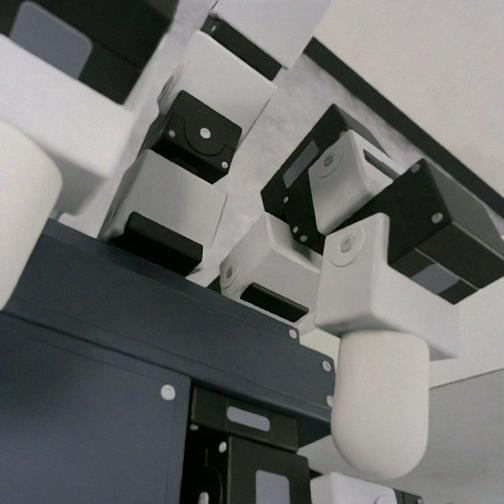

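Request:
move --arm1 '{"target": [-0.776, -0.020, 1.032, 0.041, -0.008, 0.728, -0.685], "speed": 0.05}' --cameras '["arm2_cam_wrist", "cam_gap_1"]'

Scene clock: 420.97 s.
Joint torques (N m): arm1=[-0.26 -24.94 10.77 0.03 1.25 0.03] | arm2=[3.31 -18.37 6.01 0.9 1.1 -0.04] | arm3=[2.02 -12.92 11.89 0.46 1.15 -0.1]
Heat: arm1: hottest joint2_rad 34 °C; arm2: hottest joint2_rad 37 °C; arm3: hottest joint3_rad 35 °C.
move: arm1 off_target
Joint velocities: within noise
arm1.joint_positions: joint1_rad=-1.573 joint2_rad=+2.544 joint3_rad=+2.719 joint4_rad=-1.489 joint5_rad=+1.499 joint6_rad=-1.802 hand_index_mcp=-0.174 hand_index_abd=-0.100 hand_index_pip=-0.391 hand_index_dip=+0.713 hand_middle_mcp=+0.745 hand_middle_abd=+0.000 hand_middle_pip=+0.576 hand_middle_dip=+0.696 hand_ring_mcp=+0.747 hand_ring_abd=+0.000 hand_ring_pip=+0.576 hand_ring_dip=+0.696 hand_thumb_cmc=-0.589 hand_thumb_axl=+0.677 hand_thumb_mcp=+0.244 hand_thumb_ipl=+0.208 hand_current_limit=+0.400 hand_speed=-0.900
arm1.joint_status: not commanded
arm1.hand_state: blocked,goal,blocked,goal,goal,goal,goal,goal,goal,goal,goal,goal,goal,goal,blocked,blocked
arm1.index_mcp_current_ma: 350
arm1.index_abd_current_ma: 2
arm1.index_pip_current_ma: 27
arm1.index_dip_current_ma: 11
arm1.middle_mcp_current_ma: -4
arm1.middle_abd_current_ma: 0
arm1.middle_pip_current_ma: 0
arm1.middle_dip_current_ma: 0
arm1.ring_mcp_current_ma: -3
arm1.ring_abd_current_ma: 0
arm1.ring_pip_current_ma: 0
arm1.ring_dip_current_ma: 0
arm1.thumb_cmc_current_ma: -14
arm1.thumb_axl_current_ma: 0
arm1.thumb_mcp_current_ma: 385
arm1.thumb_ipl_current_ma: 75
arm1.hand_goal_index_mcp: -0.300
arm1.hand_goal_index_abd: -0.106
arm1.hand_goal_index_pip: -0.420
arm1.hand_goal_index_dip: 0.696
arm1.hand_goal_middle_mcp: 0.754
arm1.hand_goal_middle_abd: 0.000
arm1.hand_goal_middle_pip: 0.576
arm1.hand_goal_middle_dip: 0.696
arm1.hand_goal_ring_mcp: 0.754
arm1.hand_goal_ring_abd: 0.000
arm1.hand_goal_ring_pip: 0.576
arm1.hand_goal_ring_dip: 0.696
arm1.hand_goal_thumb_cmc: -0.570
arm1.hand_goal_thumb_axl: 0.678
arm1.hand_goal_thumb_mcp: 0.100
arm1.hand_goal_thumb_ipl: 0.168
arm1.hand: x=-0.7773 y=-0.0062 z=+1.0305 quat_wxyz=(+0.044, -0.023, +0.727, -0.684) (m; scene frame)
arm1.hand_target: x=-0.7765 y=-0.0203 z=+1.0319 quat_wxyz=(+0.044, -0.010, +0.727, -0.685) (m; scene frame)
arm1.hand_status: off_target (0.014 m and 1.7 deg from the pose sent, 0.035 m and 3.5 deg at the start)
arm2, arm3: as last shown
arm2.joint_positions: joint1_rad=+1.634 joint2_rad=+2.424 joint3_rad=+1.941 joint4_rad=-0.612 joint5_rad=+1.389 joint6_rad=+1.182 hand_index_mcp=-0.336 hand_index_abd=+0.001 hand_index_pip=-0.882 hand_index_dip=+0.408 hand_middle_mcp=+0.424 hand_middle_abd=+0.001 hand_middle_pip=-0.074 hand_middle_dip=+0.696 hand_ring_mcp=-0.338 hand_ring_abd=+0.001 hand_ring_pip=-0.883 hand_ring_dip=+0.409 hand_thumb_cmc=+0.721 hand_thumb_axl=+0.677 hand_thumb_mcp=+0.226 hand_thumb_ipl=+0.168 hand_current_limit=+0.400 hand_speed=-0.600
arm2.ring_mcp_current_ma: 16
arm2.ring_pip_current_ma: -5
arm2.hand: x=-0.7391 y=+0.0804 z=+0.9821 quat_wxyz=(-0.100, -0.035, +0.761, +0.640) (m; scene frame)
arm2.hand_target: x=-0.7391 y=+0.0704 z=+0.9744 quat_wxyz=(-0.106, -0.037, +0.760, +0.641) (m; scene frame)
pictures: arm2_cam_wrist, cam_gap_1
camera_calibration:
arm2_cam_wrist: T_world_to_cam=[[0.826745, 0.253968, 0.501989, 0.131302], [0.506438, -0.724538, -0.46751, 0.841653], [0.244977, 0.640738, -0.727627, 0.972641], [0, 0, 0, 1]] pos_world=[-0.773073, -0.0467449, 1.03529]

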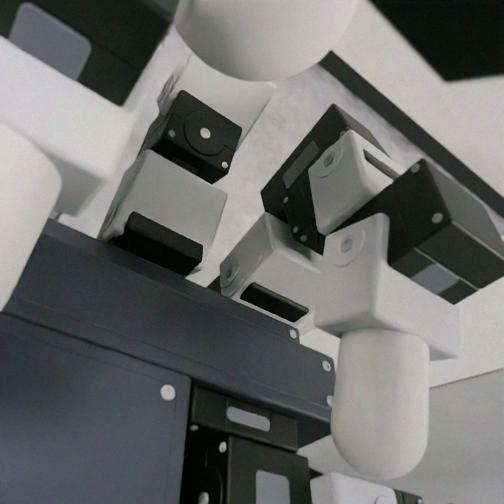

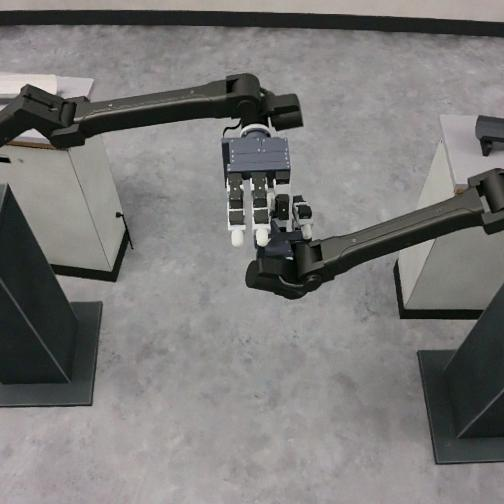

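Request:
move --arm1 '{"joints": {"joint1_rad": -1.598, "joint2_rad": 2.571}, "min_time_s": 2}' --cameras '["arm2_cam_wrist"]'

Scene clock: 432.60 s.
Joint torques (N m): arm1=[-0.38 -24.12 10.78 0.05 1.24 -0.04] | arm2=[3.43 -18.78 5.93 0.95 1.14 -0.05] | arm3=[2.02 -12.98 11.89 0.47 1.15 -0.1]
Heat: arm1: hottest joint2_rad 34 °C; arm2: hottest joint2_rad 37 °C; arm3: hottest joint3_rad 35 °C.
move: arm1 done
Joint velocities: within noise
arm1.joint_positions: joint1_rad=-1.578 joint2_rad=+2.549 joint3_rad=+2.719 joint4_rad=-1.489 joint5_rad=+1.499 joint6_rad=-1.796 hand_index_mcp=-0.174 hand_index_abd=-0.100 hand_index_pip=-0.391 hand_index_dip=+0.713 hand_middle_mcp=+0.745 hand_middle_abd=+0.000 hand_middle_pip=+0.576 hand_middle_dip=+0.696 hand_ring_mcp=+0.747 hand_ring_abd=+0.000 hand_ring_pip=+0.576 hand_ring_dip=+0.696 hand_thumb_cmc=-0.589 hand_thumb_axl=+0.677 hand_thumb_mcp=+0.244 hand_thumb_ipl=+0.208 hand_current_limit=+0.400 hand_speed=-0.900
arm1.joint_status: all done
arm1.hand_state: blocked,goal,blocked,goal,goal,goal,goal,goal,goal,goal,goal,goal,goal,goal,blocked,blocked
arm1.index_mcp_current_ma: 350
arm1.index_abd_current_ma: 2
arm1.index_pip_current_ma: 27
arm1.index_dip_current_ma: 11
arm1.middle_mcp_current_ma: -4
arm1.middle_abd_current_ma: 0
arm1.middle_pip_current_ma: 0
arm1.middle_dip_current_ma: 0
arm1.ring_mcp_current_ma: -3
arm1.ring_abd_current_ma: 0
arm1.ring_pip_current_ma: 0
arm1.ring_dip_current_ma: 0
arm1.thumb_cmc_current_ma: -14
arm1.thumb_axl_current_ma: 0
arm1.thumb_mcp_current_ma: 385
arm1.thumb_ipl_current_ma: 75
arm1.hand_goal_index_mcp: -0.300
arm1.hand_goal_index_abd: -0.106
arm1.hand_goal_index_pip: -0.420
arm1.hand_goal_index_dip: 0.696
arm1.hand_goal_middle_mcp: 0.754
arm1.hand_goal_middle_abd: 0.000
arm1.hand_goal_middle_pip: 0.576
arm1.hand_goal_middle_dip: 0.696
arm1.hand_goal_ring_mcp: 0.754
arm1.hand_goal_ring_abd: 0.000
arm1.hand_goal_ring_pip: 0.576
arm1.hand_goal_ring_dip: 0.696
arm1.hand_goal_thumb_cmc: -0.570
arm1.hand_goal_thumb_axl: 0.678
arm1.hand_goal_thumb_mcp: 0.100
arm1.hand_goal_thumb_ipl: 0.168
arm1.hand: x=-0.7770 y=-0.0102 z=+1.0266 quat_wxyz=(+0.043, -0.020, +0.727, -0.685) (m; scene frame)
arm1.hand_target: x=-0.7765 y=-0.0259 z=+1.0208 quat_wxyz=(+0.036, -0.013, +0.727, -0.685) (m; scene frame)
arm1.hand_status: not commanded
arm2, arm3: as last shown
arm2.joint_positions: joint1_rad=+1.635 joint2_rad=+2.427 joint3_rad=+1.941 joint4_rad=-0.612 joint5_rad=+1.388 joint6_rad=+1.182 hand_index_mcp=-0.336 hand_index_abd=+0.001 hand_index_pip=-0.882 hand_index_dip=+0.408 hand_middle_mcp=+0.424 hand_middle_abd=+0.001 hand_middle_pip=-0.074 hand_middle_dip=+0.696 hand_ring_mcp=-0.338 hand_ring_abd=+0.001 hand_ring_pip=-0.883 hand_ring_dip=+0.409 hand_thumb_cmc=+0.721 hand_thumb_axl=+0.677 hand_thumb_mcp=+0.226 hand_thumb_ipl=+0.168 hand_current_limit=+0.400 hand_speed=-0.600
arm2.hand: x=-0.7393 y=+0.0798 z=+0.9802 quat_wxyz=(-0.099, -0.036, +0.761, +0.640) (m; scene frame)
arm2.hand_target: x=-0.7391 y=+0.0703 z=+0.9745 quat_wxyz=(-0.106, -0.037, +0.760, +0.641) (m; scene frame)
pictures: arm2_cam_wrist
camera_calibration:
arm2_cam_wrist: T_world_to_cam=[[0.825147, 0.254793, 0.504195, 0.129018], [0.508403, -0.724043, -0.466142, 0.840511], [0.24629, 0.64097, -0.726979, 0.972024], [0, 0, 0, 1]] pos_world=[-0.773176, -0.0473452, 1.03339]

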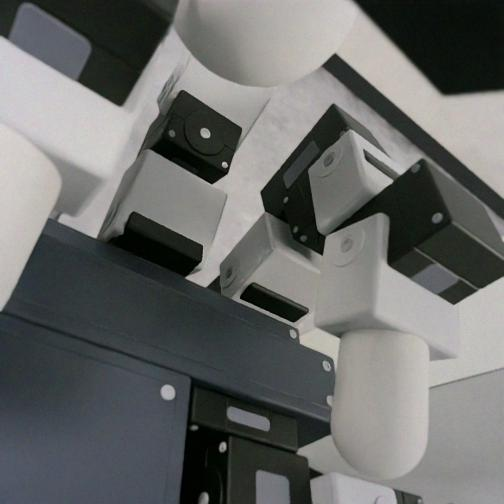

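Request:
move --arm1 '{"joints": {"hand_speed": -0.4, "hand_index_mcp": 0.03, "hand_thumb_mcp": 0.29}}' --cameras '["arm2_cam_wrist"]'

Scene clock: 435.73 s.
Joint torques (N m): arm1=[-0.26 -25.11 10.8 0.03 1.26 -0.04] | arm2=[2.61 -18.78 6.13 0.98 1.11 -0.06] | arm3=[2.08 -12.92 11.88 0.49 1.15 -0.1]
Heat: arm1: hottest joint2_rad 34 °C; arm2: hottest joint2_rad 37 °C; arm3: hottest joint3_rad 35 °C.
move: arm1 done
Joint velocities: within noise
arm1.joint_positions: joint1_rad=-1.581 joint2_rad=+2.559 joint3_rad=+2.719 joint4_rad=-1.489 joint5_rad=+1.499 joint6_rad=-1.795 hand_index_mcp=+0.021 hand_index_abd=-0.103 hand_index_pip=-0.415 hand_index_dip=+0.699 hand_middle_mcp=+0.745 hand_middle_abd=+0.000 hand_middle_pip=+0.576 hand_middle_dip=+0.696 hand_ring_mcp=+0.747 hand_ring_abd=+0.000 hand_ring_pip=+0.576 hand_ring_dip=+0.696 hand_thumb_cmc=-0.574 hand_thumb_axl=+0.677 hand_thumb_mcp=+0.289 hand_thumb_ipl=+0.170 hand_current_limit=+0.400 hand_speed=-0.400
arm1.joint_status: all done
arm1.hand_state: goal,goal,goal,goal,goal,goal,goal,goal,goal,goal,goal,goal,goal,goal,goal,goal
arm1.index_mcp_current_ma: -4
arm1.index_abd_current_ma: 1
arm1.index_pip_current_ma: 1
arm1.index_dip_current_ma: 1
arm1.middle_mcp_current_ma: -4
arm1.middle_abd_current_ma: 0
arm1.middle_pip_current_ma: 0
arm1.middle_dip_current_ma: 0
arm1.ring_mcp_current_ma: -3
arm1.ring_abd_current_ma: 0
arm1.ring_pip_current_ma: 0
arm1.ring_dip_current_ma: 0
arm1.thumb_cmc_current_ma: -1
arm1.thumb_axl_current_ma: 0
arm1.thumb_mcp_current_ma: 0
arm1.thumb_ipl_current_ma: 1
arm1.hand_goal_index_mcp: 0.030
arm1.hand_goal_index_abd: -0.106
arm1.hand_goal_index_pip: -0.420
arm1.hand_goal_index_dip: 0.696
arm1.hand_goal_middle_mcp: 0.754
arm1.hand_goal_middle_abd: 0.000
arm1.hand_goal_middle_pip: 0.576
arm1.hand_goal_middle_dip: 0.696
arm1.hand_goal_ring_mcp: 0.754
arm1.hand_goal_ring_abd: 0.000
arm1.hand_goal_ring_pip: 0.576
arm1.hand_goal_ring_dip: 0.696
arm1.hand_goal_thumb_cmc: -0.570
arm1.hand_goal_thumb_axl: 0.678
arm1.hand_goal_thumb_mcp: 0.290
arm1.hand_goal_thumb_ipl: 0.168
arm1.on_its_own: hand_index_pip moved -0.024 to your old target -0.420
arm1.hand: x=-0.7767 y=-0.0124 z=+1.0186 quat_wxyz=(+0.038, -0.023, +0.727, -0.685) (m; scene frame)
arm1.hand_target: x=-0.7765 y=-0.0259 z=+1.0208 quat_wxyz=(+0.036, -0.013, +0.727, -0.685) (m; scene frame)
arm1.hand_status: not commanded
arm2, arm3: as last shown
arm2.joint_positions: joint1_rad=+1.635 joint2_rad=+2.427 joint3_rad=+1.939 joint4_rad=-0.612 joint5_rad=+1.390 joint6_rad=+1.183 hand_index_mcp=-0.337 hand_index_abd=+0.001 hand_index_pip=-0.882 hand_index_dip=+0.408 hand_middle_mcp=+0.426 hand_middle_abd=+0.001 hand_middle_pip=-0.075 hand_middle_dip=+0.696 hand_ring_mcp=-0.339 hand_ring_abd=+0.001 hand_ring_pip=-0.883 hand_ring_dip=+0.409 hand_thumb_cmc=+0.722 hand_thumb_axl=+0.677 hand_thumb_mcp=+0.226 hand_thumb_ipl=+0.168 hand_current_limit=+0.400 hand_speed=-0.600
arm2.index_mcp_current_ma: 22
arm2.index_pip_current_ma: -1
arm2.index_dip_current_ma: 9
arm2.middle_mcp_current_ma: 68
arm2.middle_pip_current_ma: 23
arm2.ring_mcp_current_ma: 15
arm2.ring_dip_current_ma: 11
arm2.thumb_cmc_current_ma: 35
arm2.hand: x=-0.7386 y=+0.0798 z=+0.9796 quat_wxyz=(-0.099, -0.036, +0.761, +0.640) (m; scene frame)
arm2.hand_target: x=-0.7391 y=+0.0703 z=+0.9746 quat_wxyz=(-0.106, -0.037, +0.760, +0.641) (m; scene frame)
pictures: arm2_cam_wrist
camera_calibration:
arm2_cam_wrist: T_world_to_cam=[[0.82506, 0.253336, 0.505071, 0.127972], [0.508009, -0.723929, -0.466748, 0.840209], [0.247392, 0.641676, -0.725982, 0.971175], [0, 0, 0, 1]] pos_world=[-0.772679, -0.0473474, 1.03259]

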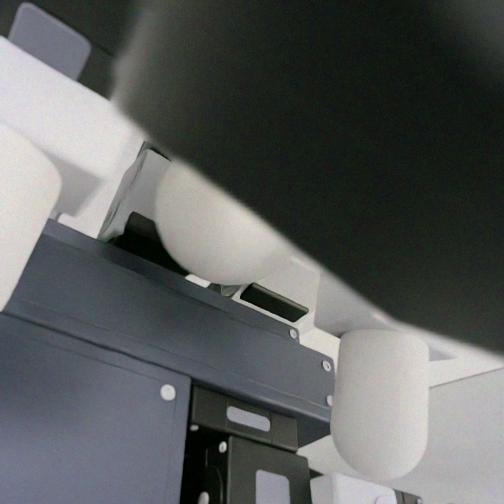

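Request:
move --arm1 '{"target": [-0.774, -0.006, 1.045, 0.041, -0.008, 0.728, -0.685], "speed": 0.04}'

Request:
move --arm1 '{"target": [-0.772, 0.002, 1.10, 0.041, -0.008, 0.728, -0.685], "speed": 0.05}' --cameras '["arm2_cam_wrist"]'

Scene clock: 438.93 s.
Joint torques (N m): arm1=[1.44 -26.17 13.38 -0.13 1.34 -0.17] | arm2=[3.08 -18.9 6.12 0.98 1.09 -0.04] | arm3=[2.02 -12.98 11.86 0.47 1.15 -0.1]
Heat: arm1: hottest joint2_rad 35 °C; arm2: hottest joint2_rad 37 °C; arm3: hottest joint3_rad 35 °C.
move: arm1 off_target
Joint velocities: within noise
arm1.joint_positions: joint1_rad=-1.581 joint2_rad=+2.559 joint3_rad=+2.719 joint4_rad=-1.499 joint5_rad=+1.499 joint6_rad=-1.798 hand_index_mcp=+0.021 hand_index_abd=-0.103 hand_index_pip=-0.416 hand_index_dip=+0.699 hand_middle_mcp=+0.745 hand_middle_abd=+0.000 hand_middle_pip=+0.576 hand_middle_dip=+0.696 hand_ring_mcp=+0.747 hand_ring_abd=+0.000 hand_ring_pip=+0.576 hand_ring_dip=+0.696 hand_thumb_cmc=-0.573 hand_thumb_axl=+0.677 hand_thumb_mcp=+0.289 hand_thumb_ipl=+0.170 hand_current_limit=+0.400 hand_speed=-0.400
arm1.joint_status: not commanded
arm1.hand_state: goal,goal,goal,goal,goal,goal,goal,goal,goal,goal,goal,goal,goal,goal,goal,goal
arm1.index_mcp_current_ma: -4
arm1.index_abd_current_ma: 1
arm1.index_pip_current_ma: 1
arm1.index_dip_current_ma: 1
arm1.middle_mcp_current_ma: -4
arm1.middle_abd_current_ma: 0
arm1.middle_pip_current_ma: 0
arm1.middle_dip_current_ma: 0
arm1.ring_mcp_current_ma: -3
arm1.ring_abd_current_ma: 0
arm1.ring_pip_current_ma: 0
arm1.ring_dip_current_ma: 0
arm1.thumb_cmc_current_ma: -1
arm1.thumb_axl_current_ma: 0
arm1.thumb_mcp_current_ma: 0
arm1.thumb_ipl_current_ma: 1
arm1.hand_goal_index_mcp: 0.030
arm1.hand_goal_index_abd: -0.106
arm1.hand_goal_index_pip: -0.420
arm1.hand_goal_index_dip: 0.696
arm1.hand_goal_middle_mcp: 0.754
arm1.hand_goal_middle_abd: 0.000
arm1.hand_goal_middle_pip: 0.576
arm1.hand_goal_middle_dip: 0.696
arm1.hand_goal_ring_mcp: 0.754
arm1.hand_goal_ring_abd: 0.000
arm1.hand_goal_ring_pip: 0.576
arm1.hand_goal_ring_dip: 0.696
arm1.hand_goal_thumb_cmc: -0.570
arm1.hand_goal_thumb_axl: 0.678
arm1.hand_goal_thumb_mcp: 0.290
arm1.hand_goal_thumb_ipl: 0.168
arm1.hand: x=-0.7785 y=-0.0125 z=+1.0181 quat_wxyz=(+0.034, -0.027, +0.727, -0.685) (m; scene frame)
arm1.hand_target: x=-0.7754 y=-0.0064 z=+1.0448 quat_wxyz=(+0.051, -0.016, +0.726, -0.685) (m; scene frame)
arm1.hand_status: off_target (0.028 m and 2.3 deg from the pose sent, 0.027 m and 1.7 deg at the start)
arm2, arm3: as last shown
pictures: none

Scene clock: 441.07 s.
Joint torques (N m): arm1=[2.2 -26.46 12.83 1.24 1.26 -0.18] | arm2=[3.31 -18.96 6.05 0.99 1.06 -0.07] | arm3=[2.02 -12.98 11.89 0.47 1.16 -0.1]
Heat: arm1: hottest joint2_rad 35 °C; arm2: hottest joint2_rad 37 °C; arm3: hottest joint3_rad 35 °C.
move: arm1 off_target
Joint velocities: within noise
arm1.joint_positions: joint1_rad=-1.581 joint2_rad=+2.559 joint3_rad=+2.847 joint4_rad=-1.464 joint5_rad=+1.506 joint6_rad=-1.983 hand_index_mcp=+0.021 hand_index_abd=-0.103 hand_index_pip=-0.419 hand_index_dip=+0.699 hand_middle_mcp=+0.745 hand_middle_abd=+0.000 hand_middle_pip=+0.576 hand_middle_dip=+0.696 hand_ring_mcp=+0.747 hand_ring_abd=+0.000 hand_ring_pip=+0.576 hand_ring_dip=+0.696 hand_thumb_cmc=-0.573 hand_thumb_axl=+0.677 hand_thumb_mcp=+0.289 hand_thumb_ipl=+0.170 hand_current_limit=+0.400 hand_speed=-0.400
arm1.joint_status: not commanded
arm1.hand_state: goal,goal,goal,goal,goal,goal,goal,goal,goal,goal,goal,goal,goal,goal,goal,goal
arm1.index_mcp_current_ma: -4
arm1.index_abd_current_ma: 1
arm1.index_pip_current_ma: 0
arm1.index_dip_current_ma: 1
arm1.middle_mcp_current_ma: -4
arm1.middle_abd_current_ma: 0
arm1.middle_pip_current_ma: 0
arm1.middle_dip_current_ma: 0
arm1.ring_mcp_current_ma: -3
arm1.ring_abd_current_ma: 0
arm1.ring_pip_current_ma: 0
arm1.ring_dip_current_ma: 0
arm1.thumb_cmc_current_ma: -1
arm1.thumb_axl_current_ma: 0
arm1.thumb_mcp_current_ma: 0
arm1.thumb_ipl_current_ma: 1
arm1.hand_goal_index_mcp: 0.030
arm1.hand_goal_index_abd: -0.106
arm1.hand_goal_index_pip: -0.420
arm1.hand_goal_index_dip: 0.696
arm1.hand_goal_middle_mcp: 0.754
arm1.hand_goal_middle_abd: 0.000
arm1.hand_goal_middle_pip: 0.576
arm1.hand_goal_middle_dip: 0.696
arm1.hand_goal_ring_mcp: 0.754
arm1.hand_goal_ring_abd: 0.000
arm1.hand_goal_ring_pip: 0.576
arm1.hand_goal_ring_dip: 0.696
arm1.hand_goal_thumb_cmc: -0.570
arm1.hand_goal_thumb_axl: 0.678
arm1.hand_goal_thumb_mcp: 0.290
arm1.hand_goal_thumb_ipl: 0.168
arm1.hand: x=-0.7787 y=-0.0124 z=+1.0703 quat_wxyz=(+0.029, -0.038, +0.724, -0.689) (m; scene frame)
arm1.hand_target: x=-0.7743 y=+0.0018 z=+1.0997 quat_wxyz=(+0.059, -0.022, +0.723, -0.688) (m; scene frame)
arm1.hand_status: off_target (0.034 m and 3.7 deg from the pose sent, 0.083 m and 2.3 deg at the start)
arm2, arm3: as last shown
arm2.joint_positions: joint1_rad=+1.636 joint2_rad=+2.427 joint3_rad=+1.939 joint4_rad=-0.612 joint5_rad=+1.390 joint6_rad=+1.183 hand_index_mcp=-0.337 hand_index_abd=+0.001 hand_index_pip=-0.882 hand_index_dip=+0.408 hand_middle_mcp=+0.426 hand_middle_abd=+0.001 hand_middle_pip=-0.075 hand_middle_dip=+0.696 hand_ring_mcp=-0.339 hand_ring_abd=+0.001 hand_ring_pip=-0.883 hand_ring_dip=+0.409 hand_thumb_cmc=+0.722 hand_thumb_axl=+0.677 hand_thumb_mcp=+0.226 hand_thumb_ipl=+0.168 hand_current_limit=+0.400 hand_speed=-0.600
arm2.hand: x=-0.7387 y=+0.0793 z=+0.9796 quat_wxyz=(-0.099, -0.036, +0.761, +0.640) (m; scene frame)
arm2.hand_target: x=-0.7391 y=+0.0705 z=+0.9746 quat_wxyz=(-0.106, -0.037, +0.760, +0.641) (m; scene frame)
pictures: arm2_cam_wrist
camera_calibration:
arm2_cam_wrist: T_world_to_cam=[[0.824847, 0.254, 0.505085, 0.127976], [0.508598, -0.723523, -0.466736, 0.840236], [0.24689, 0.641871, -0.72598, 0.971179], [0, 0, 0, 1]] pos_world=[-0.772678, -0.0479476, 1.03259]

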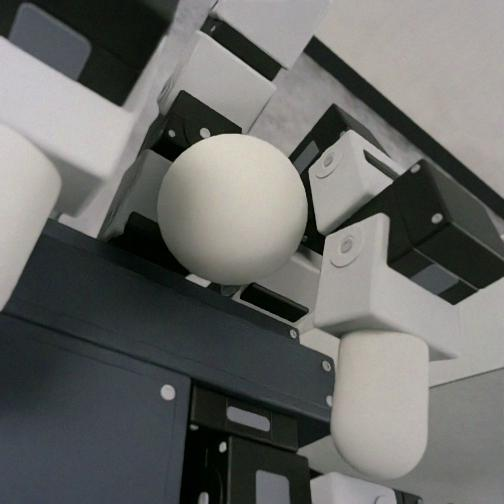

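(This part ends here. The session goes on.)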